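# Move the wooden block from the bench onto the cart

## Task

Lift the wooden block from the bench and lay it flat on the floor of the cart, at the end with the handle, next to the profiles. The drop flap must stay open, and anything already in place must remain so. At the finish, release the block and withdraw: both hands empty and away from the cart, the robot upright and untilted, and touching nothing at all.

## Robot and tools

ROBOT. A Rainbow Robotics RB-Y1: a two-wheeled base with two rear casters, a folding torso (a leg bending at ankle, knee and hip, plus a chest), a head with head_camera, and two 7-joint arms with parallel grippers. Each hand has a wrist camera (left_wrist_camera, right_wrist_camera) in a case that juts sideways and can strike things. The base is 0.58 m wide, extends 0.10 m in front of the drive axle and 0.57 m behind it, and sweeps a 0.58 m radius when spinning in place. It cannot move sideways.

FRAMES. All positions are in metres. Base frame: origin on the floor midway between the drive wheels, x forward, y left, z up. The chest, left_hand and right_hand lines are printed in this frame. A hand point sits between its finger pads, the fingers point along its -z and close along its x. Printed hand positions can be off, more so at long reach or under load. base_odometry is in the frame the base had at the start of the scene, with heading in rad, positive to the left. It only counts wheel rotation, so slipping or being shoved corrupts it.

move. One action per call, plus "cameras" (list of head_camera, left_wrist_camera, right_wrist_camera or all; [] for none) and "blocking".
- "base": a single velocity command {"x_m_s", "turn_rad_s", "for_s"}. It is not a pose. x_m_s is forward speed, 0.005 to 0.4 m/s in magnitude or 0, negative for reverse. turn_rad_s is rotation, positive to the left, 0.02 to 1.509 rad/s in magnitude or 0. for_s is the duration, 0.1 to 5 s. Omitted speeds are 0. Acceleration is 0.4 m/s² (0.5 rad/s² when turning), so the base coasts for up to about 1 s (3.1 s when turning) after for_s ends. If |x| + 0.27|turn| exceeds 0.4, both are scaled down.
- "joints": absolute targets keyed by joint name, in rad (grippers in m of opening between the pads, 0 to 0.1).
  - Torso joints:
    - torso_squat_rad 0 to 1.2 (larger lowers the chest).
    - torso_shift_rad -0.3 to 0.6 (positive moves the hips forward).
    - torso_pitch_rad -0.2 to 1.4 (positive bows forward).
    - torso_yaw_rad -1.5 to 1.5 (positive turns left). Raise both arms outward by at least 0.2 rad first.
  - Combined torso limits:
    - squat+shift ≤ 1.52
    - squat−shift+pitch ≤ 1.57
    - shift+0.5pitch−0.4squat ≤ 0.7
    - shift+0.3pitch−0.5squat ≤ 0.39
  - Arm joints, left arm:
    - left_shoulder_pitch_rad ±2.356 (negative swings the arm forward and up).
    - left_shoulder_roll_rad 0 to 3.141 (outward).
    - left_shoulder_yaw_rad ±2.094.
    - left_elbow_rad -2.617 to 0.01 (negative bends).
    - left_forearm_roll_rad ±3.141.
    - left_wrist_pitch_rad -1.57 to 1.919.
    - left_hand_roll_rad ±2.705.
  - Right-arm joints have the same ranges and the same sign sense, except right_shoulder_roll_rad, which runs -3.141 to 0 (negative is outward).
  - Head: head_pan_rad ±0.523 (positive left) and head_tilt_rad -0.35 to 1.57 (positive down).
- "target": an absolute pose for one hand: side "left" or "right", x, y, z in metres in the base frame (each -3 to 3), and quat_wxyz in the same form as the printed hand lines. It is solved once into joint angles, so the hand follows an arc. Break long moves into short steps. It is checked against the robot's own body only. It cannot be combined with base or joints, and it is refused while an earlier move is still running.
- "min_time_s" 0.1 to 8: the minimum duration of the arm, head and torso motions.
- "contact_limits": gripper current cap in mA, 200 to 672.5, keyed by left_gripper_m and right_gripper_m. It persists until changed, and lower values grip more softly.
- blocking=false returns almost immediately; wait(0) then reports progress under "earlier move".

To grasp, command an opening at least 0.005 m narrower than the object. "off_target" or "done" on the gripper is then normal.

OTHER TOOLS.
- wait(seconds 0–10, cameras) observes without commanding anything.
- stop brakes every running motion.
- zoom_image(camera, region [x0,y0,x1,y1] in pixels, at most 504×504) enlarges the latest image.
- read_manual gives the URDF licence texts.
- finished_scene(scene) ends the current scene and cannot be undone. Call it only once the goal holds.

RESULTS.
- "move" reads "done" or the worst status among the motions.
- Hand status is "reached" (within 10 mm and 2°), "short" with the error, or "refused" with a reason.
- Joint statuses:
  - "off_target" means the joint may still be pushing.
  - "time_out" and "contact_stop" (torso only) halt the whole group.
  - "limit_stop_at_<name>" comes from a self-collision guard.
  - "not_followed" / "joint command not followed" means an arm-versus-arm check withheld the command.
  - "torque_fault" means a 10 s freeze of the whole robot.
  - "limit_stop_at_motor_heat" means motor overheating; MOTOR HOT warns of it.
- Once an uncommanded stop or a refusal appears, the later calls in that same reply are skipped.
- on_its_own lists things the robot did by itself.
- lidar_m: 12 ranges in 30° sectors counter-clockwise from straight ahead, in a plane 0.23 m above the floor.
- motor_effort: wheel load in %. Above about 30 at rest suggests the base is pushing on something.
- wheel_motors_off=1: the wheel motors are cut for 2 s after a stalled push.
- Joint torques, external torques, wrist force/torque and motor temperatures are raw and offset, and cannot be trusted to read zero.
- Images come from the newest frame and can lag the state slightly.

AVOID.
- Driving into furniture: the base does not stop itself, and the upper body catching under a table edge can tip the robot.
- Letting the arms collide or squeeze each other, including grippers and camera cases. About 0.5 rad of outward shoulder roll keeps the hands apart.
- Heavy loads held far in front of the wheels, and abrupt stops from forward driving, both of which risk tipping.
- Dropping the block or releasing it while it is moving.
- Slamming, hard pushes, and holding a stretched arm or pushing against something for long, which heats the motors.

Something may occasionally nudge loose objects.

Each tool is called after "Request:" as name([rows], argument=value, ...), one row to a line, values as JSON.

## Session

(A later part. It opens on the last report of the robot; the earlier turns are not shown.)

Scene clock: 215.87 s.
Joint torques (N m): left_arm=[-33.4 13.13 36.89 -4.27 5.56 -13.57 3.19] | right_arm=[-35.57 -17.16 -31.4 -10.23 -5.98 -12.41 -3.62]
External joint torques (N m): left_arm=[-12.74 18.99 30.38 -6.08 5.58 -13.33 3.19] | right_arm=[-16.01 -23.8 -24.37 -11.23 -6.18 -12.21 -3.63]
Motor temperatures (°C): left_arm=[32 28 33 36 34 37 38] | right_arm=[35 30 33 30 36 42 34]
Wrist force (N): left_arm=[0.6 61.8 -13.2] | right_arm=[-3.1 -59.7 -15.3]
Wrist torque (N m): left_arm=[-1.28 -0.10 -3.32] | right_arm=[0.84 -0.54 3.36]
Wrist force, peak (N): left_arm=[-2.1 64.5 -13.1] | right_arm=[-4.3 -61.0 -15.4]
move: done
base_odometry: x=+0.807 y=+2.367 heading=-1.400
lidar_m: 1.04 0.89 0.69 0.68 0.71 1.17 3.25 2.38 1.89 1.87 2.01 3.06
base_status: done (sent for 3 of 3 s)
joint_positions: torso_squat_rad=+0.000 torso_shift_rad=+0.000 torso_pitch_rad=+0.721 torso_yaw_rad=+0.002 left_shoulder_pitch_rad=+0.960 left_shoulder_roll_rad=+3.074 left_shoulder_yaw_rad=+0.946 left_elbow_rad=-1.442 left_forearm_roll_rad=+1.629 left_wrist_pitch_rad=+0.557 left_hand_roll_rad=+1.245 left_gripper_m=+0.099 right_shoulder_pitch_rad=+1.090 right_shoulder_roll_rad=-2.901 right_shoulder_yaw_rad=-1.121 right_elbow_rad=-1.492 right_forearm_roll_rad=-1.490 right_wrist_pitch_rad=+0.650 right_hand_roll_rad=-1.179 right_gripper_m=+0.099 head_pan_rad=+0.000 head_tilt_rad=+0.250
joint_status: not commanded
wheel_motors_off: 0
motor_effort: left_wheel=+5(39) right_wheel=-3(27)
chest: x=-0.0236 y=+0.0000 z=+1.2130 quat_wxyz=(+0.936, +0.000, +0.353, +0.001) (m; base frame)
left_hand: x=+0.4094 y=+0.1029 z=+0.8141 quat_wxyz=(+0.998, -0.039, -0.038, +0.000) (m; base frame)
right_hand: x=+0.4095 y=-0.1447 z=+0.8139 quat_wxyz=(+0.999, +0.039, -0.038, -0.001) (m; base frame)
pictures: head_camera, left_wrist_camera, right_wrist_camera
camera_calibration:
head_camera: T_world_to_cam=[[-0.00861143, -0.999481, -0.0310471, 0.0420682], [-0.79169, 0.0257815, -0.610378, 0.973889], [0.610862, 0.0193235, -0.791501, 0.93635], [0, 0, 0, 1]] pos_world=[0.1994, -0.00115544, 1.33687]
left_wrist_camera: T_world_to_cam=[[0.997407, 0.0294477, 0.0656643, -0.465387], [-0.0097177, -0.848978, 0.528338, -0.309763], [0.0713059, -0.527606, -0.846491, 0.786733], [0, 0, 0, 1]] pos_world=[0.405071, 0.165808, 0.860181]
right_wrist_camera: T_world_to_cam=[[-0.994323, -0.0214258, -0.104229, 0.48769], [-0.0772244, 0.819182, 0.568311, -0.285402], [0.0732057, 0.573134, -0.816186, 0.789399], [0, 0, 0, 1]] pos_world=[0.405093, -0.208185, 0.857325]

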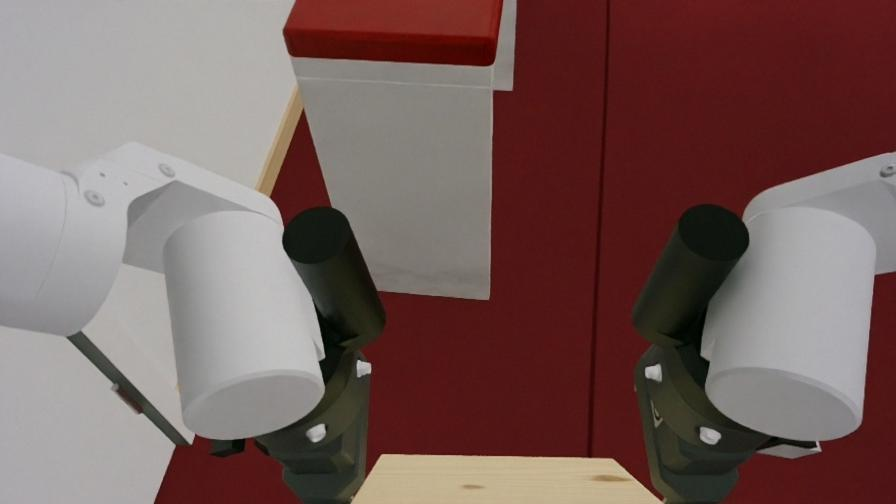

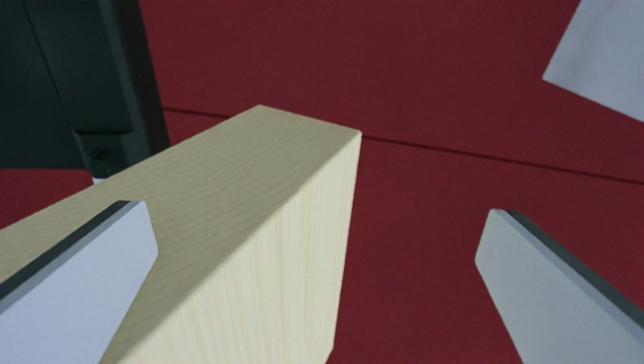

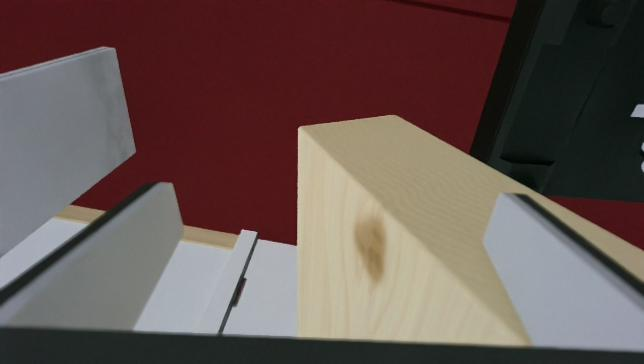

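Request:
move(target={"side":"right","x":0.4095,"y":-0.130,"z":0.814,"quat_wxyz":[0.998,0.042,-0.038,-0.001]}, cameras=[])

Request:
move(joints={"torso_pitch_rad":0.3,"head_tilt_rad":0.5}, min_time_s=3)

Scene clock: 224.03 s.
Joint torques (N m): left_arm=[-35.78 20.01 46.8 -6.72 7.44 -18.22 4.44] | right_arm=[-39.66 -24.64 -37.99 -14.02 -7.93 -16.98 -4.52]
External joint torques (N m): left_arm=[-15.13 25.87 40.32 -8.53 7.47 -17.98 4.45] | right_arm=[-19.96 -31.21 -30.99 -15.03 -8.12 -16.8 -4.52]
Motor temperatures (°C): left_arm=[32 28 33 36 34 38 38] | right_arm=[36 30 33 30 36 43 34]
Wrist force (N): left_arm=[2.2 84.7 -11.3] | right_arm=[-2.2 -82.4 -15.0]
Wrist torque (N m): left_arm=[-1.72 0.02 -4.61] | right_arm=[1.24 -0.55 4.64]
Wrist force, peak (N): left_arm=[2.1 92.0 -9.9] | right_arm=[-4.8 -86.9 -16.3]
move: done
base_odometry: x=+0.807 y=+2.367 heading=-1.400
lidar_m: 1.04 0.87 0.69 0.68 0.71 1.17 3.25 2.37 1.89 1.88 2.02 3.05
base_status: not commanded
joint_positions: torso_squat_rad=+0.000 torso_shift_rad=+0.000 torso_pitch_rad=+0.721 torso_yaw_rad=+0.002 left_shoulder_pitch_rad=+0.960 left_shoulder_roll_rad=+3.072 left_shoulder_yaw_rad=+0.944 left_elbow_rad=-1.441 left_forearm_roll_rad=+1.629 left_wrist_pitch_rad=+0.558 left_hand_roll_rad=+1.245 left_gripper_m=+0.099 right_shoulder_pitch_rad=+1.091 right_shoulder_roll_rad=-2.925 right_shoulder_yaw_rad=-1.121 right_elbow_rad=-1.478 right_forearm_roll_rad=-1.488 right_wrist_pitch_rad=+0.662 right_hand_roll_rad=-1.200 right_gripper_m=+0.099 head_pan_rad=+0.000 head_tilt_rad=+0.250
joint_status: all done
wheel_motors_off: 0
motor_effort: left_wheel=+6(7) right_wheel=-7(7)
chest: x=-0.0236 y=+0.0001 z=+1.2130 quat_wxyz=(+0.936, +0.000, +0.353, +0.001) (m; base frame)
left_hand: x=+0.4095 y=+0.1052 z=+0.8135 quat_wxyz=(+0.999, -0.037, -0.038, +0.001) (m; base frame)
right_hand: x=+0.4090 y=-0.1396 z=+0.8115 quat_wxyz=(+0.999, +0.034, -0.037, -0.005) (m; base frame)
right_hand_status: reached (checked arc, planned for 0.2 s): 10 mm and 1.0 deg off.
pictures: none
No camera images: "cameras" was empty.

Scene clock: 227.33 s.
Joint torques (N m): left_arm=[-38.74 18.73 47.27 -2.31 7.01 -18.79 4.59] | right_arm=[-43.36 -24.57 -39.26 -9.53 -7.3 -17.74 -4.46]
External joint torques (N m): left_arm=[-16.17 26.11 40.48 -7.94 7.41 -18.31 4.61] | right_arm=[-21.29 -31.54 -31.32 -13.88 -7.95 -17.29 -4.48]
Motor temperatures (°C): left_arm=[32 28 33 36 35 39 38] | right_arm=[36 31 33 31 37 44 35]
Wrist force (N): left_arm=[-5.1 85.7 -8.9] | right_arm=[-9.7 -82.5 -12.8]
Wrist torque (N m): left_arm=[-1.82 -0.09 -4.68] | right_arm=[1.32 -0.57 4.75]
Wrist force, peak (N): left_arm=[-5.4 86.6 -9.3] | right_arm=[-9.7 -83.2 -13.3]
move: done
base_odometry: x=+0.807 y=+2.367 heading=-1.400
lidar_m: 1.04 0.89 0.70 0.68 0.72 1.17 3.25 2.39 1.88 1.87 2.01 3.06
base_status: not commanded
joint_positions: torso_squat_rad=+0.000 torso_shift_rad=+0.000 torso_pitch_rad=+0.301 torso_yaw_rad=+0.002 left_shoulder_pitch_rad=+0.961 left_shoulder_roll_rad=+3.072 left_shoulder_yaw_rad=+0.944 left_elbow_rad=-1.441 left_forearm_roll_rad=+1.629 left_wrist_pitch_rad=+0.559 left_hand_roll_rad=+1.245 left_gripper_m=+0.099 right_shoulder_pitch_rad=+1.091 right_shoulder_roll_rad=-2.925 right_shoulder_yaw_rad=-1.121 right_elbow_rad=-1.478 right_forearm_roll_rad=-1.488 right_wrist_pitch_rad=+0.663 right_hand_roll_rad=-1.200 right_gripper_m=+0.099 head_pan_rad=+0.000 head_tilt_rad=+0.500
joint_status: all done
wheel_motors_off: 0
motor_effort: left_wheel=+7(7) right_wheel=-8(8)
chest: x=-0.1361 y=+0.0001 z=+1.2760 quat_wxyz=(+0.989, +0.000, +0.150, +0.001) (m; base frame)
left_hand: x=+0.4222 y=+0.1053 z=+1.0877 quat_wxyz=(+0.969, -0.037, -0.245, -0.007) (m; base frame)
right_hand: x=+0.4224 y=-0.1396 z=+1.0855 quat_wxyz=(+0.969, +0.034, -0.244, +0.002) (m; base frame)
pictures: head_camera, left_wrist_camera, right_wrist_camera
camera_calibration:
head_camera: T_world_to_cam=[[-0.00303666, -0.999493, -0.0316981, 0.0453272], [-0.677091, 0.0253817, -0.735461, 1.08806], [0.735893, 0.0192291, -0.676825, 0.974768], [0, 0, 0, 1]] pos_world=[0.0195278, -0.0010564, 1.46141]
left_wrist_camera: T_world_to_cam=[[0.884167, 0.0307697, 0.466157, -0.884134], [-0.221297, -0.851191, 0.475922, -0.305475], [0.411432, -0.523953, -0.745786, 0.765187], [0, 0, 0, 1]] pos_world=[0.399299, 0.168109, 1.12819]
right_wrist_camera: T_world_to_cam=[[-0.867502, -0.0151532, -0.497203, 0.90278], [-0.291589, 0.825291, 0.483602, -0.259539], [0.403009, 0.564504, -0.72036, 0.762766], [0, 0, 0, 1]] pos_world=[0.400084, -0.202709, 1.12384]

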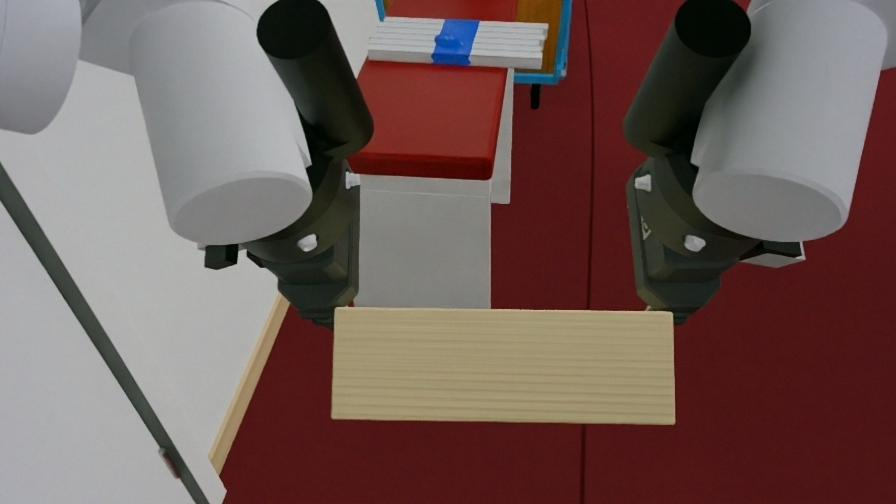

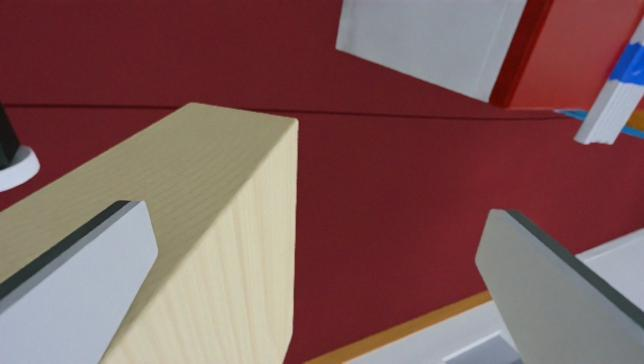

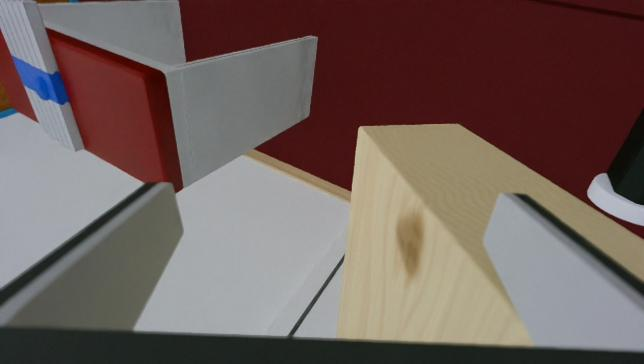

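Request:
move(base={"x_m_s":0.25,"for_s":2.95}, cameras=[])

Request:
move(joints={"torso_pitch_rad":0.6,"head_tilt_rad":0.35}, min_time_s=3)

Scene clock: 236.47 s.
Joint torques (N m): left_arm=[-39.28 18.59 47.56 -1.61 6.9 -18.93 4.54] | right_arm=[-44.3 -24.36 -39.5 -8.72 -6.99 -17.56 -4.53]
External joint torques (N m): left_arm=[-16.7 25.97 40.77 -7.24 7.31 -18.45 4.57] | right_arm=[-22.23 -31.34 -31.56 -13.06 -7.64 -17.11 -4.55]
Motor temperatures (°C): left_arm=[33 28 34 36 35 42 38] | right_arm=[37 31 34 31 37 46 35]
Wrist force (N): left_arm=[-6.1 84.4 -9.6] | right_arm=[-10.7 -82.6 -12.9]
Wrist torque (N m): left_arm=[-1.67 -0.15 -4.64] | right_arm=[1.39 -0.48 4.76]
Wrist force, peak (N): left_arm=[-4.0 86.6 -9.3] | right_arm=[-9.4 -83.0 -13.1]
move: done
base_odometry: x=+0.933 y=+1.636 heading=-1.399
lidar_m: 0.29 0.32 0.62 0.56 0.65 0.99 4.00 2.50 1.98 1.97 2.12 3.20
base_status: done (sent for 2.97 of 2.97 s)
joint_positions: torso_squat_rad=+0.000 torso_shift_rad=+0.000 torso_pitch_rad=+0.301 torso_yaw_rad=+0.002 left_shoulder_pitch_rad=+0.961 left_shoulder_roll_rad=+3.072 left_shoulder_yaw_rad=+0.943 left_elbow_rad=-1.441 left_forearm_roll_rad=+1.629 left_wrist_pitch_rad=+0.559 left_hand_roll_rad=+1.245 left_gripper_m=+0.099 right_shoulder_pitch_rad=+1.091 right_shoulder_roll_rad=-2.925 right_shoulder_yaw_rad=-1.121 right_elbow_rad=-1.479 right_forearm_roll_rad=-1.488 right_wrist_pitch_rad=+0.663 right_hand_roll_rad=-1.200 right_gripper_m=+0.099 head_pan_rad=+0.000 head_tilt_rad=+0.500
joint_status: not commanded
wheel_motors_off: 0
motor_effort: left_wheel=+7(29) right_wheel=-7(42)
chest: x=-0.1361 y=+0.0001 z=+1.2760 quat_wxyz=(+0.989, +0.000, +0.150, +0.001) (m; base frame)
left_hand: x=+0.4221 y=+0.1054 z=+1.0875 quat_wxyz=(+0.969, -0.037, -0.245, -0.007) (m; base frame)
right_hand: x=+0.4223 y=-0.1396 z=+1.0854 quat_wxyz=(+0.969, +0.034, -0.244, +0.002) (m; base frame)
pictures: none
No camera images: "cameras" was empty.

Scene clock: 239.77 s.
Joint torques (N m): left_arm=[-28.14 23.22 44.4 -5.99 7.2 -18.64 4.66] | right_arm=[-37.83 -26.69 -39.58 -12.98 -7.5 -18.01 -4.58]
External joint torques (N m): left_arm=[-6.52 29.64 37.7 -9 7.34 -18.33 4.67] | right_arm=[-17.05 -33.51 -32.17 -15.02 -7.83 -17.75 -4.59]
Motor temperatures (°C): left_arm=[33 29 34 36 35 42 38] | right_arm=[37 31 34 31 37 47 35]
Wrist force (N): left_arm=[4.0 88.4 24.6] | right_arm=[-2.1 -86.8 6.3]
Wrist torque (N m): left_arm=[-2.32 1.87 -4.74] | right_arm=[1.66 0.56 4.94]
Wrist force, peak (N): left_arm=[4.0 88.8 24.4] | right_arm=[-2.2 -87.3 6.1]
move: done
base_odometry: x=+0.933 y=+1.636 heading=-1.399
lidar_m: 0.29 0.32 0.63 0.57 0.65 0.98 3.99 2.50 1.99 1.96 2.12 3.19
base_status: not commanded
joint_positions: torso_squat_rad=+0.000 torso_shift_rad=+0.000 torso_pitch_rad=+0.599 torso_yaw_rad=+0.002 left_shoulder_pitch_rad=+0.958 left_shoulder_roll_rad=+3.071 left_shoulder_yaw_rad=+0.944 left_elbow_rad=-1.441 left_forearm_roll_rad=+1.629 left_wrist_pitch_rad=+0.559 left_hand_roll_rad=+1.245 left_gripper_m=+0.099 right_shoulder_pitch_rad=+1.090 right_shoulder_roll_rad=-2.924 right_shoulder_yaw_rad=-1.121 right_elbow_rad=-1.478 right_forearm_roll_rad=-1.488 right_wrist_pitch_rad=+0.663 right_hand_roll_rad=-1.200 right_gripper_m=+0.099 head_pan_rad=+0.000 head_tilt_rad=+0.350
joint_status: all done
wheel_motors_off: 0
motor_effort: left_wheel=+7(8) right_wheel=-7(9)
chest: x=-0.0540 y=+0.0001 z=+1.2361 quat_wxyz=(+0.956, +0.000, +0.295, +0.001) (m; base frame)
left_hand: x=+0.4257 y=+0.1049 z=+0.8937 quat_wxyz=(+0.994, -0.038, -0.100, -0.001) (m; base frame)
right_hand: x=+0.4246 y=-0.1398 z=+0.8907 quat_wxyz=(+0.995, +0.034, -0.098, -0.003) (m; base frame)
pictures: head_camera, left_wrist_camera, right_wrist_camera
camera_calibration:
head_camera: T_world_to_cam=[[-0.00776657, -0.999486, -0.0311116, 0.043015], [-0.777948, 0.0255873, -0.627808, 0.98351], [0.628281, 0.0193273, -0.777746, 0.97704], [0, 0, 0, 1]] pos_world=[0.151597, -0.00105603, 1.37868]
left_wrist_camera: T_world_to_cam=[[0.981469, 0.0313097, 0.189045, -0.590617], [-0.0731561, -0.850609, 0.520685, -0.315858], [0.177105, -0.524866, -0.832556, 0.79618], [0, 0, 0, 1]] pos_world=[0.415557, 0.167708, 0.938979]
right_wrist_camera: T_world_to_cam=[[-0.974922, -0.014652, -0.222065, 0.608455], [-0.137138, 0.825419, 0.54761, -0.287045], [0.175273, 0.56433, -0.806728, 0.795201], [0, 0, 0, 1]] pos_world=[0.414454, -0.202908, 0.933816]

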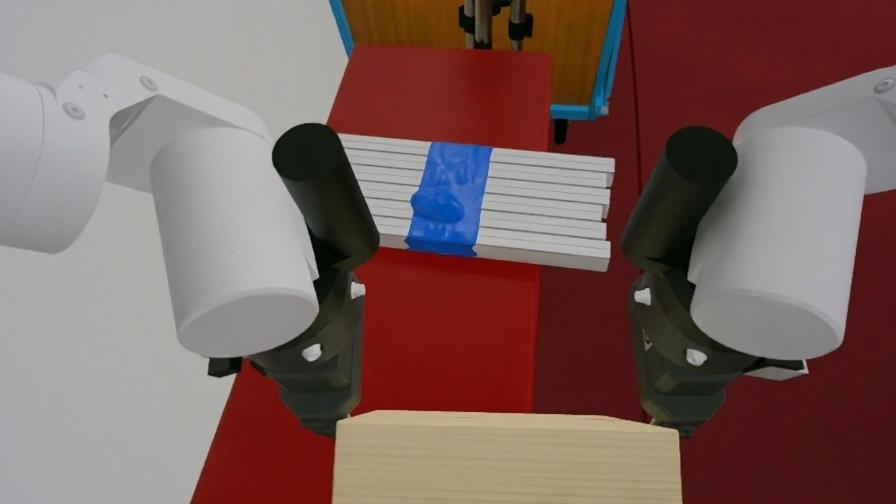

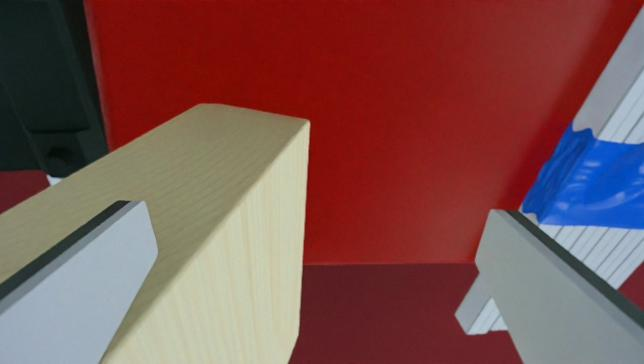

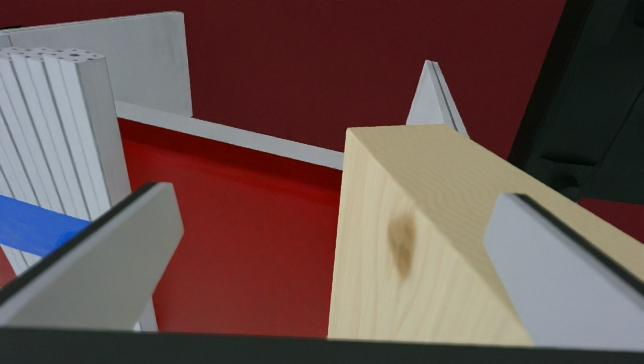

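Request:
move(target={"side":"right","x":0.4246,"y":-0.1385,"z":0.892,"quat_wxyz":[0.994,0.042,-0.098,-0.003]}, cameras=[])

Request:
move(joints={"torso_pitch_rad":0.67}, min_time_s=2)

Scene clock: 241.37 s.
Joint torques (N m): left_arm=[-22.6 19.18 35.02 -5.2 5.3 -15.45 4.11] | right_arm=[-34 -16.74 -30.08 -8.76 -5.45 -12.06 -3.51]
External joint torques (N m): left_arm=[-0.95 25.61 28.3 -8.21 5.44 -15.13 4.12] | right_arm=[-13.33 -23.6 -22.68 -10.78 -5.78 -11.79 -3.52]
Motor temperatures (°C): left_arm=[33 29 34 36 35 43 38] | right_arm=[37 31 34 31 37 47 35]
Wrist force (N): left_arm=[3.4 70.5 29.7] | right_arm=[-3.1 -56.0 -6.5]
Wrist torque (N m): left_arm=[-2.00 2.24 -3.73] | right_arm=[0.90 -0.18 3.20]
Wrist force, peak (N): left_arm=[3.9 88.8 24.2] | right_arm=[-3.2 -87.4 5.8]
move: done
base_odometry: x=+0.933 y=+1.636 heading=-1.399
lidar_m: 0.29 0.32 0.61 0.57 0.65 0.99 3.99 2.49 1.99 1.96 2.11 3.20
base_status: not commanded
joint_positions: torso_squat_rad=+0.000 torso_shift_rad=+0.000 torso_pitch_rad=+0.599 torso_yaw_rad=+0.002 left_shoulder_pitch_rad=+0.957 left_shoulder_roll_rad=+3.072 left_shoulder_yaw_rad=+0.947 left_elbow_rad=-1.441 left_forearm_roll_rad=+1.629 left_wrist_pitch_rad=+0.558 left_hand_roll_rad=+1.245 left_gripper_m=+0.099 right_shoulder_pitch_rad=+1.095 right_shoulder_roll_rad=-2.909 right_shoulder_yaw_rad=-1.121 right_elbow_rad=-1.481 right_forearm_roll_rad=-1.491 right_wrist_pitch_rad=+0.655 right_hand_roll_rad=-1.191 right_gripper_m=+0.099 head_pan_rad=+0.000 head_tilt_rad=+0.350
joint_status: all done
wheel_motors_off: 0
motor_effort: left_wheel=+11(11) right_wheel=-8(13)
chest: x=-0.0540 y=+0.0002 z=+1.2361 quat_wxyz=(+0.956, +0.000, +0.295, +0.001) (m; base frame)
left_hand: x=+0.4260 y=+0.1032 z=+0.8946 quat_wxyz=(+0.994, -0.040, -0.101, -0.002) (m; base frame)
right_hand: x=+0.4248 y=-0.1453 z=+0.8902 quat_wxyz=(+0.995, +0.036, -0.097, -0.006) (m; base frame)
right_hand_status: reached (checked arc, planned for 0.1 s): 7 mm and 0.8 deg off.
pictures: none
No camera images: "cameras" was empty.

Scene clock: 243.67 s.
Joint torques (N m): left_arm=[-21.93 19.74 35.45 -3.71 4.99 -18.74 3.95] | right_arm=[-26.4 -20.75 -27.58 -8.11 -4.5 -13.81 -3.44]
External joint torques (N m): left_arm=[-0.78 25.86 28.83 -6.07 5.07 -18.46 3.96] | right_arm=[-6.28 -27.5 -20.39 -9.59 -4.76 -13.59 -3.45]
Motor temperatures (°C): left_arm=[33 29 34 36 35 43 38] | right_arm=[37 31 34 31 37 47 35]
Wrist force (N): left_arm=[-2.8 72.5 40.4] | right_arm=[-5.9 -63.4 29.9]
Wrist torque (N m): left_arm=[0.49 2.80 -4.01] | right_arm=[1.96 1.88 3.61]
Wrist force, peak (N): left_arm=[-2.2 72.9 41.4] | right_arm=[-2.5 -67.2 33.3]
move: done
base_odometry: x=+0.933 y=+1.636 heading=-1.399
lidar_m: 0.29 0.33 0.61 0.57 0.65 0.99 3.99 2.50 1.99 1.96 2.11 3.20
base_status: not commanded
joint_positions: torso_squat_rad=+0.000 torso_shift_rad=-0.001 torso_pitch_rad=+0.667 torso_yaw_rad=+0.002 left_shoulder_pitch_rad=+0.957 left_shoulder_roll_rad=+3.072 left_shoulder_yaw_rad=+0.946 left_elbow_rad=-1.442 left_forearm_roll_rad=+1.629 left_wrist_pitch_rad=+0.559 left_hand_roll_rad=+1.245 left_gripper_m=+0.099 right_shoulder_pitch_rad=+1.093 right_shoulder_roll_rad=-2.908 right_shoulder_yaw_rad=-1.121 right_elbow_rad=-1.481 right_forearm_roll_rad=-1.492 right_wrist_pitch_rad=+0.655 right_hand_roll_rad=-1.191 right_gripper_m=+0.099 head_pan_rad=+0.000 head_tilt_rad=+0.350
joint_status: all done
wheel_motors_off: 0
motor_effort: left_wheel=+12(12) right_wheel=-6(11)
chest: x=-0.0375 y=+0.0002 z=+1.2236 quat_wxyz=(+0.945, +0.000, +0.327, +0.001) (m; base frame)
left_hand: x=+0.4179 y=+0.1033 z=+0.8501 quat_wxyz=(+0.997, -0.039, -0.067, +0.000) (m; base frame)
right_hand: x=+0.4174 y=-0.1453 z=+0.8469 quat_wxyz=(+0.997, +0.036, -0.064, -0.008) (m; base frame)
pictures: head_camera, left_wrist_camera, right_wrist_camera
camera_calibration:
head_camera: T_world_to_cam=[[-0.00978621, -0.999488, -0.0304518, 0.0419487], [-0.81896, 0.0254851, -0.573284, 0.920287], [0.573767, 0.0193286, -0.81879, 1.00525], [0, 0, 0, 1]] pos_world=[0.177312, -0.000956341, 1.35195]
left_wrist_camera: T_world_to_cam=[[0.99202, 0.0304426, 0.12235, -0.522307], [-0.0389194, -0.849083, 0.526825, -0.314884], [0.119923, -0.527382, -0.841122, 0.791968], [0, 0, 0, 1]] pos_world=[0.410909, 0.166207, 0.895935]
right_wrist_camera: T_world_to_cam=[[-0.987753, -0.00691906, -0.15587, 0.542033], [-0.0940506, 0.823514, 0.559445, -0.287771], [0.124491, 0.567253, -0.81408, 0.792065], [0, 0, 0, 1]] pos_world=[0.409725, -0.208567, 0.890282]

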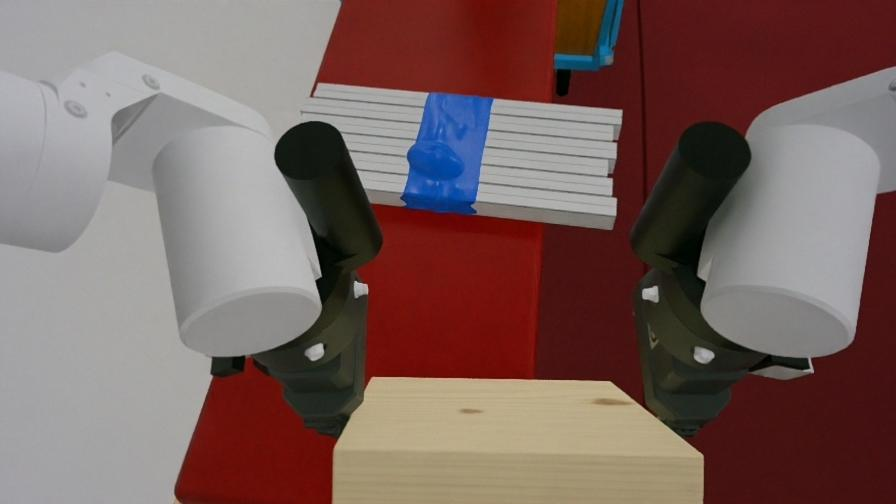

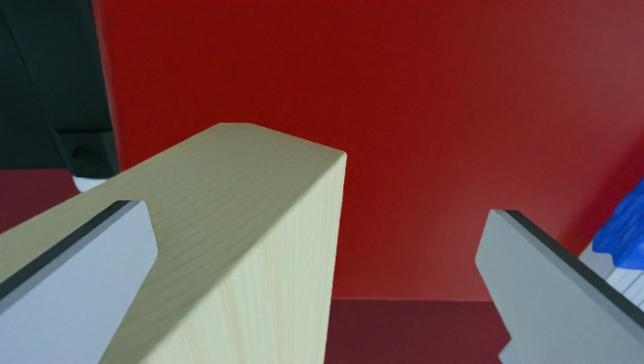

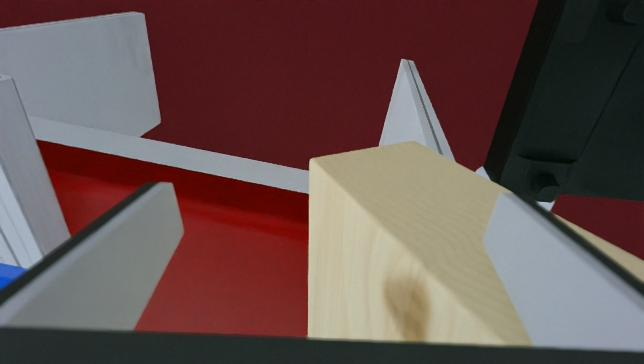

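Request:
move(joints={"torso_pitch_rad":0.74}, min_time_s=2)

Request:
move(joints={"torso_pitch_rad":0.79}, min_time_s=2)

Scene clock: 246.90 s.
Joint torques (N m): left_arm=[-31.64 13.38 37.41 -4.49 5.3 -13.71 3.67] | right_arm=[-34.63 -17.48 -29.56 -10.83 -6.22 -12.39 -3.56]
External joint torques (N m): left_arm=[-11.16 19.13 30.95 -6.11 5.31 -13.48 3.68] | right_arm=[-15.24 -24.1 -22.67 -11.68 -6.4 -12.22 -3.56]
Motor temperatures (°C): left_arm=[33 29 34 36 35 43 38] | right_arm=[37 31 34 31 37 47 35]
Wrist force (N): left_arm=[2.3 61.4 -12.0] | right_arm=[-1.6 -59.3 -15.6]
Wrist torque (N m): left_arm=[-1.09 -0.12 -3.23] | right_arm=[0.70 -0.64 3.33]
Wrist force, peak (N): left_arm=[-3.6 72.8 42.5] | right_arm=[-6.6 -65.7 34.9]
move: done
base_odometry: x=+0.933 y=+1.636 heading=-1.399
lidar_m: 0.29 0.32 0.63 0.57 0.65 1.01 3.99 2.50 1.99 1.96 2.12 3.21
base_status: not commanded
joint_positions: torso_squat_rad=+0.000 torso_shift_rad=+0.000 torso_pitch_rad=+0.741 torso_yaw_rad=+0.002 left_shoulder_pitch_rad=+0.959 left_shoulder_roll_rad=+3.074 left_shoulder_yaw_rad=+0.946 left_elbow_rad=-1.442 left_forearm_roll_rad=+1.629 left_wrist_pitch_rad=+0.557 left_hand_roll_rad=+1.245 left_gripper_m=+0.099 right_shoulder_pitch_rad=+1.096 right_shoulder_roll_rad=-2.909 right_shoulder_yaw_rad=-1.121 right_elbow_rad=-1.481 right_forearm_roll_rad=-1.491 right_wrist_pitch_rad=+0.655 right_hand_roll_rad=-1.191 right_gripper_m=+0.099 head_pan_rad=+0.000 head_tilt_rad=+0.350
joint_status: all done
wheel_motors_off: 0
motor_effort: left_wheel=+4(14) right_wheel=-5(9)
chest: x=-0.0190 y=+0.0001 z=+1.2089 quat_wxyz=(+0.932, +0.000, +0.362, +0.001) (m; base frame)
left_hand: x=+0.4061 y=+0.1031 z=+0.8015 quat_wxyz=(+0.999, -0.039, -0.029, +0.001) (m; base frame)
right_hand: x=+0.4058 y=-0.1457 z=+0.7985 quat_wxyz=(+0.999, +0.036, -0.027, -0.009) (m; base frame)
pictures: head_camera, left_wrist_camera, right_wrist_camera
camera_calibration:
head_camera: T_world_to_cam=[[-0.0120523, -0.99949, -0.0295601, 0.0404579], [-0.858994, 0.0254814, -0.511351, 0.85128], [0.511843, 0.019229, -0.858864, 1.02978], [0, 0, 0, 1]] pos_world=[0.204649, -0.0010561, 1.32093]
left_wrist_camera: T_world_to_cam=[[0.998503, 0.0295019, 0.0460561, -0.445995], [0.000711157, -0.848987, 0.528414, -0.307283], [0.0546902, -0.52759, -0.847737, 0.784187], [0, 0, 0, 1]] pos_world=[0.402659, 0.166008, 0.847698]
right_wrist_camera: T_world_to_cam=[[-0.996724, -0.00717054, -0.080555, 0.466521], [-0.051531, 0.823989, 0.564258, -0.282452], [0.0623304, 0.566561, -0.821659, 0.785536], [0, 0, 0, 1]] pos_world=[0.401475, -0.208972, 0.842399]

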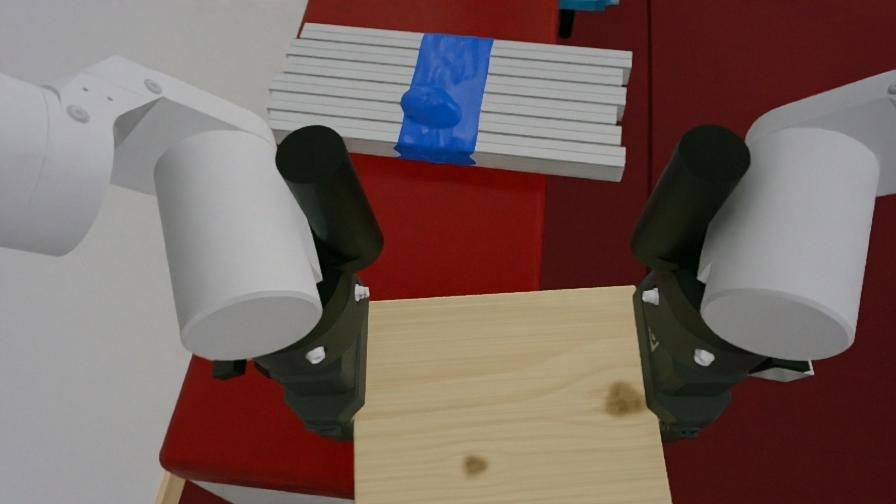

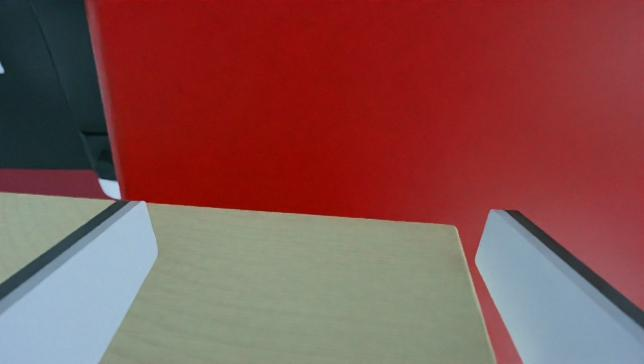

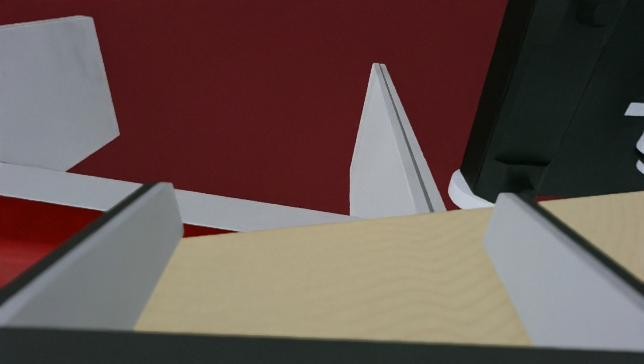

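Scene clock: 249.20 s.
Joint torques (N m): left_arm=[-15.3 20.6 31.05 -9.42 5.52 -13.96 3.62] | right_arm=[-22.93 -24.27 -27.62 -14.53 -6.25 -13.72 -3.5]
External joint torques (N m): left_arm=[4.78 26.12 24.67 -10.62 5.48 -13.75 3.63] | right_arm=[-4.02 -30.79 -20.91 -15.02 -6.38 -13.58 -3.5]
Motor temperatures (°C): left_arm=[33 29 34 36 35 43 38] | right_arm=[37 31 34 31 37 47 35]
Wrist force (N): left_arm=[13.5 65.4 37.0] | right_arm=[7.8 -69.4 26.9]
Wrist torque (N m): left_arm=[-1.16 2.57 -3.18] | right_arm=[1.48 1.96 3.71]
Wrist force, peak (N): left_arm=[13.6 68.7 36.3] | right_arm=[7.8 -69.5 26.6]
move: done
base_odometry: x=+0.933 y=+1.636 heading=-1.399
lidar_m: 0.28 0.31 0.62 0.57 0.65 0.99 3.99 2.48 2.00 1.95 2.12 3.20
base_status: not commanded
joint_positions: torso_squat_rad=+0.000 torso_shift_rad=-0.001 torso_pitch_rad=+0.787 torso_yaw_rad=+0.002 left_shoulder_pitch_rad=+0.955 left_shoulder_roll_rad=+3.072 left_shoulder_yaw_rad=+0.947 left_elbow_rad=-1.441 left_forearm_roll_rad=+1.629 left_wrist_pitch_rad=+0.557 left_hand_roll_rad=+1.245 left_gripper_m=+0.099 right_shoulder_pitch_rad=+1.093 right_shoulder_roll_rad=-2.907 right_shoulder_yaw_rad=-1.121 right_elbow_rad=-1.480 right_forearm_roll_rad=-1.491 right_wrist_pitch_rad=+0.655 right_hand_roll_rad=-1.191 right_gripper_m=+0.099 head_pan_rad=+0.000 head_tilt_rad=+0.350
joint_status: all done
wheel_motors_off: 0
motor_effort: left_wheel=+4(6) right_wheel=-6(9)
chest: x=-0.0093 y=+0.0001 z=+1.1989 quat_wxyz=(+0.924, +0.000, +0.384, +0.001) (m; base frame)
left_hand: x=+0.3991 y=+0.1024 z=+0.7741 quat_wxyz=(+0.999, -0.040, -0.008, +0.002) (m; base frame)
right_hand: x=+0.3979 y=-0.1460 z=+0.7703 quat_wxyz=(+0.999, +0.035, -0.005, -0.011) (m; base frame)
pictures: head_camera, left_wrist_camera, right_wrist_camera
camera_calibration:
head_camera: T_world_to_cam=[[-0.0135079, -0.999488, -0.0290127, 0.0396367], [-0.881891, 0.0255836, -0.470759, 0.805679], [0.47126, 0.0192271, -0.881785, 1.04332], [0, 0, 0, 1]] pos_world=[0.219382, -0.00105579, 1.30041]
left_wrist_camera: T_world_to_cam=[[0.999509, 0.0309458, 0.00489629, -0.406476], [0.0236561, -0.847869, 0.529678, -0.303569], [0.0205427, -0.529302, -0.848185, 0.775009], [0, 0, 0, 1]] pos_world=[0.397537, 0.165406, 0.820135]
right_wrist_camera: T_world_to_cam=[[-0.999273, -0.00567276, -0.037696, 0.424611], [-0.0260265, 0.824049, 0.56592, -0.27825], [0.027853, 0.56649, -0.823598, 0.778244], [0, 0, 0, 1]] pos_world=[0.395384, -0.209167, 0.814433]

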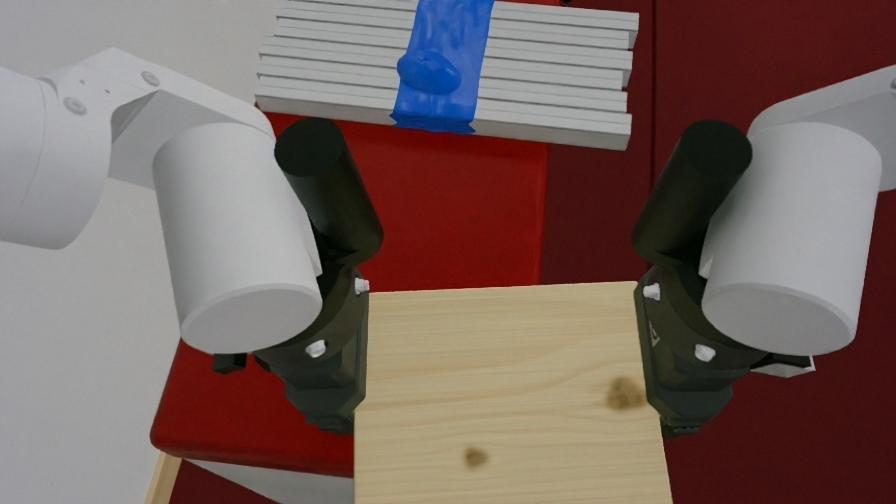

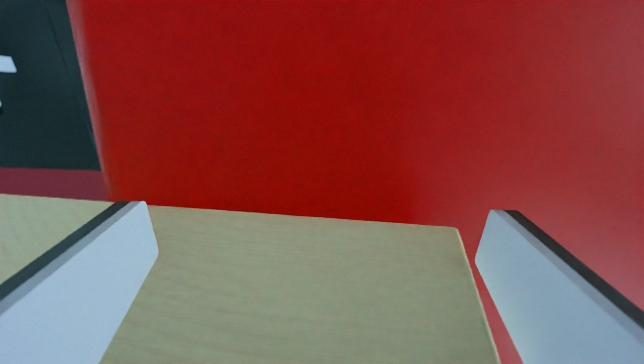

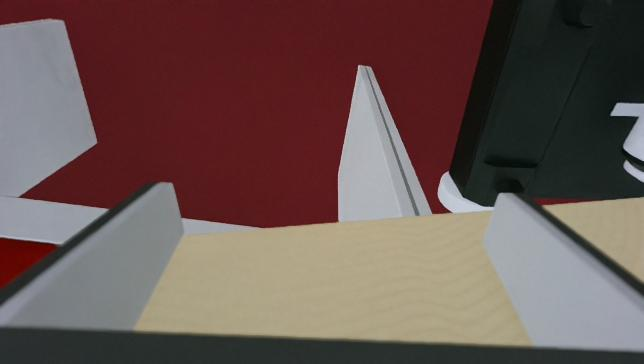

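Request:
move(target={"side":"left","x":0.397,"y":0.15,"z":0.778,"quat_wxyz":[0.999,-0.045,-0.006,0]}, cameras=[])

Request:
move(target={"side":"right","x":0.397,"y":-0.20,"z":0.776,"quat_wxyz":[0.999,0.045,-0.006,0]}, cameras=[])

Request:
move(target={"side":"left","x":0.365,"y":0.15,"z":0.797,"quat_wxyz":[0.999,-0.045,0,0]}, cameras=[])

Request:
move(target={"side":"right","x":0.365,"y":-0.20,"z":0.797,"quat_wxyz":[0.999,0.045,0,0]}, cameras=[])

Request:
move(joints={"torso_squat_rad":0.3,"torso_pitch_rad":0.8}, cameras=["head_camera","left_wrist_camera"])

Scene clock: 253.73 s.
Joint torques (N m): left_arm=[-17.46 -5.25 7.56 0.34 0.32 -0.83 -0.05] | right_arm=[-20.48 2.34 -10.87 -1.78 -1.03 -1.63 -0.7]
External joint torques (N m): left_arm=[1.66 0.59 1.4 -0.68 0.28 -0.61 -0.05] | right_arm=[-1.56 -4.11 -4.11 -2.19 -1.15 -1.47 -0.71]
Motor temperatures (°C): left_arm=[33 29 34 36 35 42 38] | right_arm=[37 31 34 31 37 47 35]
Wrist force (N): left_arm=[0.8 -0.5 -7.2] | right_arm=[1.3 -5.2 -2.8]
Wrist torque (N m): left_arm=[-0.09 0.20 0.05] | right_arm=[-0.06 0.33 0.37]
Wrist force, peak (N): left_arm=[13.3 66.5 38.0] | right_arm=[7.5 -69.9 27.3]
move: done
base_odometry: x=+0.933 y=+1.636 heading=-1.400
lidar_m: 0.30 0.32 0.62 0.56 0.64 0.99 4.00 2.50 1.98 1.96 2.13 3.19
base_status: not commanded
joint_positions: torso_squat_rad=+0.000 torso_shift_rad=+0.000 torso_pitch_rad=+0.790 torso_yaw_rad=+0.001 left_shoulder_pitch_rad=+0.958 left_shoulder_roll_rad=+2.935 left_shoulder_yaw_rad=+0.916 left_elbow_rad=-1.515 left_forearm_roll_rad=+1.622 left_wrist_pitch_rad=+0.512 left_hand_roll_rad=+1.161 left_gripper_m=+0.099 right_shoulder_pitch_rad=+1.092 right_shoulder_roll_rad=-2.914 right_shoulder_yaw_rad=-1.125 right_elbow_rad=-1.483 right_forearm_roll_rad=-1.493 right_wrist_pitch_rad=+0.652 right_hand_roll_rad=-1.191 right_gripper_m=+0.099 head_pan_rad=+0.000 head_tilt_rad=+0.350
joint_status: all done
wheel_motors_off: 0
motor_effort: left_wheel=+3(5) right_wheel=-5(9)
chest: x=-0.0083 y=+0.0000 z=+1.1984 quat_wxyz=(+0.923, +0.000, +0.385, +0.001) (m; base frame)
left_hand: x=+0.3972 y=+0.1500 z=+0.7766 quat_wxyz=(+0.999, -0.045, -0.005, +0.000) (m; base frame)
left_hand_status: reached (checked arc, planned for 0.4 s): 1 mm and 0.1 deg off.
right_hand: x=+0.3964 y=-0.1399 z=+0.7694 quat_wxyz=(+0.999, +0.040, -0.003, -0.008) (m; base frame)
pictures: none
No camera images: "cameras" was empty.

Scene clock: 254.53 s.
Joint torques (N m): left_arm=[-17.36 -5.97 7.12 0.81 0.17 -0.64 -0.02] | right_arm=[-17.72 7.96 -6.42 -0.07 -0.1 -0.15 -0.21]
External joint torques (N m): left_arm=[1.76 -0.14 0.96 -0.21 0.12 -0.42 -0.01] | right_arm=[-0.16 0.66 0.1 -0.63 -0.21 0.02 -0.21]
Motor temperatures (°C): left_arm=[33 29 34 36 35 42 38] | right_arm=[37 31 34 31 37 46 35]
Wrist force (N): left_arm=[1.0 -0.4 -7.2] | right_arm=[0.1 2.4 -5.9]
Wrist torque (N m): left_arm=[-0.02 0.23 0.05] | right_arm=[-0.30 0.12 -0.08]
Wrist force, peak (N): left_arm=[0.2 -0.8 -8.3] | right_arm=[0.5 3.3 -6.1]
move: done
base_odometry: x=+0.933 y=+1.636 heading=-1.399
lidar_m: 0.28 0.32 0.61 0.56 0.65 1.00 4.00 2.50 1.99 1.97 2.12 3.21
base_status: not commanded
joint_positions: torso_squat_rad=+0.000 torso_shift_rad=+0.000 torso_pitch_rad=+0.790 torso_yaw_rad=+0.002 left_shoulder_pitch_rad=+0.958 left_shoulder_roll_rad=+2.936 left_shoulder_yaw_rad=+0.916 left_elbow_rad=-1.515 left_forearm_roll_rad=+1.622 left_wrist_pitch_rad=+0.512 left_hand_roll_rad=+1.161 left_gripper_m=+0.099 right_shoulder_pitch_rad=+1.107 right_shoulder_roll_rad=-2.749 right_shoulder_yaw_rad=-1.101 right_elbow_rad=-1.540 right_forearm_roll_rad=-1.521 right_wrist_pitch_rad=+0.597 right_hand_roll_rad=-1.039 right_gripper_m=+0.099 head_pan_rad=+0.000 head_tilt_rad=+0.350
joint_status: all done
wheel_motors_off: 0
motor_effort: left_wheel=+4(6) right_wheel=-4(7)
chest: x=-0.0083 y=+0.0001 z=+1.1983 quat_wxyz=(+0.923, +0.000, +0.385, +0.001) (m; base frame)
left_hand: x=+0.3971 y=+0.1500 z=+0.7765 quat_wxyz=(+0.999, -0.045, -0.005, +0.000) (m; base frame)
right_hand: x=+0.3972 y=-0.2000 z=+0.7759 quat_wxyz=(+0.999, +0.044, -0.007, +0.000) (m; base frame)
right_hand_status: reached (checked arc, planned for 0.5 s): 0 mm and 0.2 deg off.
pictures: none
No camera images: "cameras" was empty.

Scene clock: 255.37 s.
Joint torques (N m): left_arm=[-16.81 -5.52 6.31 -0.04 0.08 -0.46 -0.07] | right_arm=[-17.88 8.2 -6.22 0.45 -0.11 -0.07 -0.3]
External joint torques (N m): left_arm=[1.2 -0.33 0.08 -0.26 0.03 -0.23 -0.07] | right_arm=[-0.32 0.91 0.29 -0.11 -0.22 0.1 -0.3]
Motor temperatures (°C): left_arm=[33 29 34 36 35 41 38] | right_arm=[37 31 34 31 37 46 35]
Wrist force (N): left_arm=[0.9 0.0 -7.5] | right_arm=[0.2 2.0 -5.3]
Wrist torque (N m): left_arm=[-0.12 0.17 0.08] | right_arm=[-0.25 0.15 -0.04]
Wrist force, peak (N): left_arm=[2.1 -0.3 -7.8] | right_arm=[0.6 2.2 -6.0]
move: done
base_odometry: x=+0.933 y=+1.636 heading=-1.399
lidar_m: 0.29 0.33 0.61 0.57 0.64 0.99 4.00 2.50 1.99 1.96 2.12 3.20
base_status: not commanded
joint_positions: torso_squat_rad=+0.000 torso_shift_rad=+0.000 torso_pitch_rad=+0.790 torso_yaw_rad=+0.002 left_shoulder_pitch_rad=+0.879 left_shoulder_roll_rad=+2.873 left_shoulder_yaw_rad=+0.872 left_elbow_rad=-1.717 left_forearm_roll_rad=+1.473 left_wrist_pitch_rad=+0.515 left_hand_roll_rad=+1.354 left_gripper_m=+0.099 right_shoulder_pitch_rad=+1.107 right_shoulder_roll_rad=-2.749 right_shoulder_yaw_rad=-1.101 right_elbow_rad=-1.540 right_forearm_roll_rad=-1.521 right_wrist_pitch_rad=+0.597 right_hand_roll_rad=-1.039 right_gripper_m=+0.099 head_pan_rad=+0.000 head_tilt_rad=+0.350
joint_status: all done
wheel_motors_off: 0
motor_effort: left_wheel=+5(6) right_wheel=-4(8)
chest: x=-0.0082 y=+0.0001 z=+1.1983 quat_wxyz=(+0.923, +0.000, +0.385, +0.001) (m; base frame)
left_hand: x=+0.3652 y=+0.1496 z=+0.7970 quat_wxyz=(+0.999, -0.047, +0.004, -0.001) (m; base frame)
left_hand_status: reached (checked arc, planned for 0.5 s): 0 mm and 0.5 deg off.
right_hand: x=+0.3971 y=-0.1999 z=+0.7759 quat_wxyz=(+0.999, +0.044, -0.007, +0.000) (m; base frame)
pictures: none
No camera images: "cameras" was empty.

Scene clock: 256.20 s.
Joint torques (N m): left_arm=[-16.71 -5.42 6.88 0 0 -0.48 -0.17] | right_arm=[-18.17 8.77 -5.54 -0.57 -0.12 -0.15 0.32]
External joint torques (N m): left_arm=[1.3 -0.23 0.66 -0.22 -0.05 -0.25 -0.17] | right_arm=[-1.87 2.09 1.15 -0.37 -0.22 0.02 0.32]
Motor temperatures (°C): left_arm=[33 29 34 36 35 41 38] | right_arm=[37 31 34 31 37 46 35]
Wrist force (N): left_arm=[1.0 0.3 -7.3] | right_arm=[0.7 2.2 -5.5]
Wrist torque (N m): left_arm=[-0.15 0.21 0.11] | right_arm=[-0.26 0.20 -0.08]
Wrist force, peak (N): left_arm=[0.8 -0.9 -8.5] | right_arm=[0.2 2.6 -6.3]
move: done
base_odometry: x=+0.933 y=+1.636 heading=-1.399
lidar_m: 0.29 0.32 0.61 0.56 0.64 0.99 3.99 2.50 1.98 1.96 2.11 3.19
base_status: not commanded
joint_positions: torso_squat_rad=+0.000 torso_shift_rad=+0.000 torso_pitch_rad=+0.790 torso_yaw_rad=+0.002 left_shoulder_pitch_rad=+0.879 left_shoulder_roll_rad=+2.873 left_shoulder_yaw_rad=+0.872 left_elbow_rad=-1.717 left_forearm_roll_rad=+1.473 left_wrist_pitch_rad=+0.515 left_hand_roll_rad=+1.354 left_gripper_m=+0.099 right_shoulder_pitch_rad=+1.054 right_shoulder_roll_rad=-2.659 right_shoulder_yaw_rad=-1.072 right_elbow_rad=-1.741 right_forearm_roll_rad=-1.398 right_wrist_pitch_rad=+0.623 right_hand_roll_rad=-1.192 right_gripper_m=+0.099 head_pan_rad=+0.000 head_tilt_rad=+0.350
joint_status: all done
wheel_motors_off: 0
motor_effort: left_wheel=+6(6) right_wheel=-6(7)
chest: x=-0.0082 y=+0.0001 z=+1.1983 quat_wxyz=(+0.923, +0.000, +0.385, +0.001) (m; base frame)
left_hand: x=+0.3652 y=+0.1497 z=+0.7970 quat_wxyz=(+0.999, -0.047, +0.004, -0.001) (m; base frame)
right_hand: x=+0.3651 y=-0.1997 z=+0.7968 quat_wxyz=(+0.999, +0.046, +0.002, +0.000) (m; base frame)
right_hand_status: reached (checked arc, planned for 0.5 s): 0 mm and 0.3 deg off.
pictures: none
No camera images: "cameras" was empty.

Scene clock: 258.00 s.
Joint torques (N m): left_arm=[-16.82 -5.2 6.74 0.06 0.18 -0.45 -0.17] | right_arm=[-17.92 8.93 -5.33 -0.58 -0.16 -0.08 0.16]
External joint torques (N m): left_arm=[1.09 -0.03 0.55 -0.06 0.11 -0.23 -0.17] | right_arm=[-1.73 2.23 1.3 -0.29 -0.25 0.08 0.16]
Motor temperatures (°C): left_arm=[33 29 34 36 35 41 38] | right_arm=[37 31 34 31 37 45 35]
Wrist force (N): left_arm=[1.0 0.2 -8.0] | right_arm=[0.6 2.1 -5.3]
Wrist torque (N m): left_arm=[-0.16 0.21 0.08] | right_arm=[-0.26 0.17 -0.07]
Wrist force, peak (N): left_arm=[1.0 -0.1 -8.6] | right_arm=[0.4 2.4 -6.1]
move: done
base_odometry: x=+0.933 y=+1.636 heading=-1.399
lidar_m: 0.30 0.32 0.62 0.56 0.65 0.99 4.00 2.49 1.98 1.96 2.13 3.19
base_status: not commanded
joint_positions: torso_squat_rad=+0.300 torso_shift_rad=+0.000 torso_pitch_rad=+0.800 torso_yaw_rad=+0.002 left_shoulder_pitch_rad=+0.879 left_shoulder_roll_rad=+2.873 left_shoulder_yaw_rad=+0.872 left_elbow_rad=-1.717 left_forearm_roll_rad=+1.473 left_wrist_pitch_rad=+0.515 left_hand_roll_rad=+1.354 left_gripper_m=+0.099 right_shoulder_pitch_rad=+1.054 right_shoulder_roll_rad=-2.659 right_shoulder_yaw_rad=-1.072 right_elbow_rad=-1.741 right_forearm_roll_rad=-1.398 right_wrist_pitch_rad=+0.623 right_hand_roll_rad=-1.192 right_gripper_m=+0.099 head_pan_rad=+0.000 head_tilt_rad=+0.350
joint_status: all done
wheel_motors_off: 0
motor_effort: left_wheel=+4(7) right_wheel=-8(8)
chest: x=-0.0061 y=+0.0001 z=+1.1648 quat_wxyz=(+0.921, +0.000, +0.389, +0.001) (m; base frame)
left_hand: x=+0.3633 y=+0.1497 z=+0.7598 quat_wxyz=(+0.999, -0.047, +0.009, +0.000) (m; base frame)
right_hand: x=+0.3632 y=-0.1997 z=+0.7596 quat_wxyz=(+0.999, +0.046, +0.007, +0.000) (m; base frame)
pictures: head_camera, left_wrist_camera
camera_calibration:
head_camera: T_world_to_cam=[[-0.0138739, -0.999488, -0.0288402, 0.0384896], [-0.887782, 0.0255837, -0.459552, 0.779422], [0.460054, 0.0192281, -0.887682, 1.01857], [0, 0, 0, 1]] pos_world=[0.223893, -0.00105579, 1.26346]
left_wrist_camera: T_world_to_cam=[[0.99928, 0.0243876, -0.0290601, -0.345152], [0.0362177, -0.841267, 0.539405, -0.268042], [-0.0112926, -0.540069, -0.841545, 0.796902], [0, 0, 0, 1]] pos_world=[0.36361, 0.213304, 0.805181]

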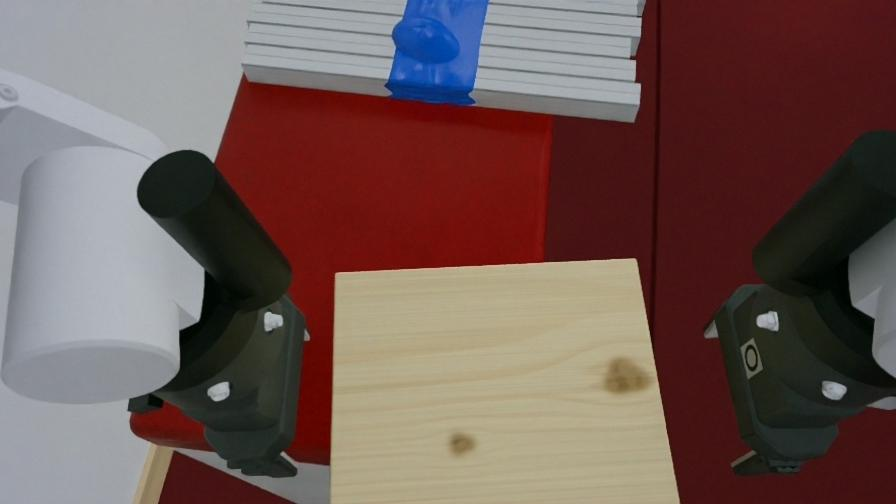

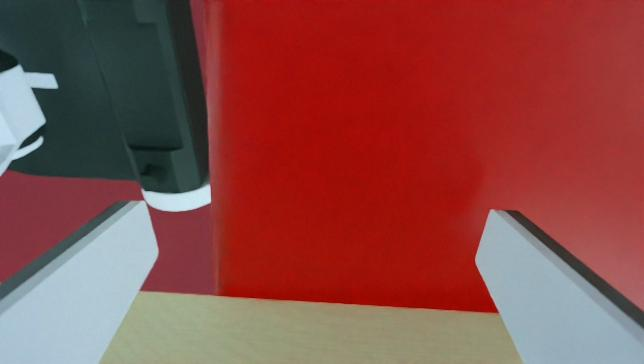

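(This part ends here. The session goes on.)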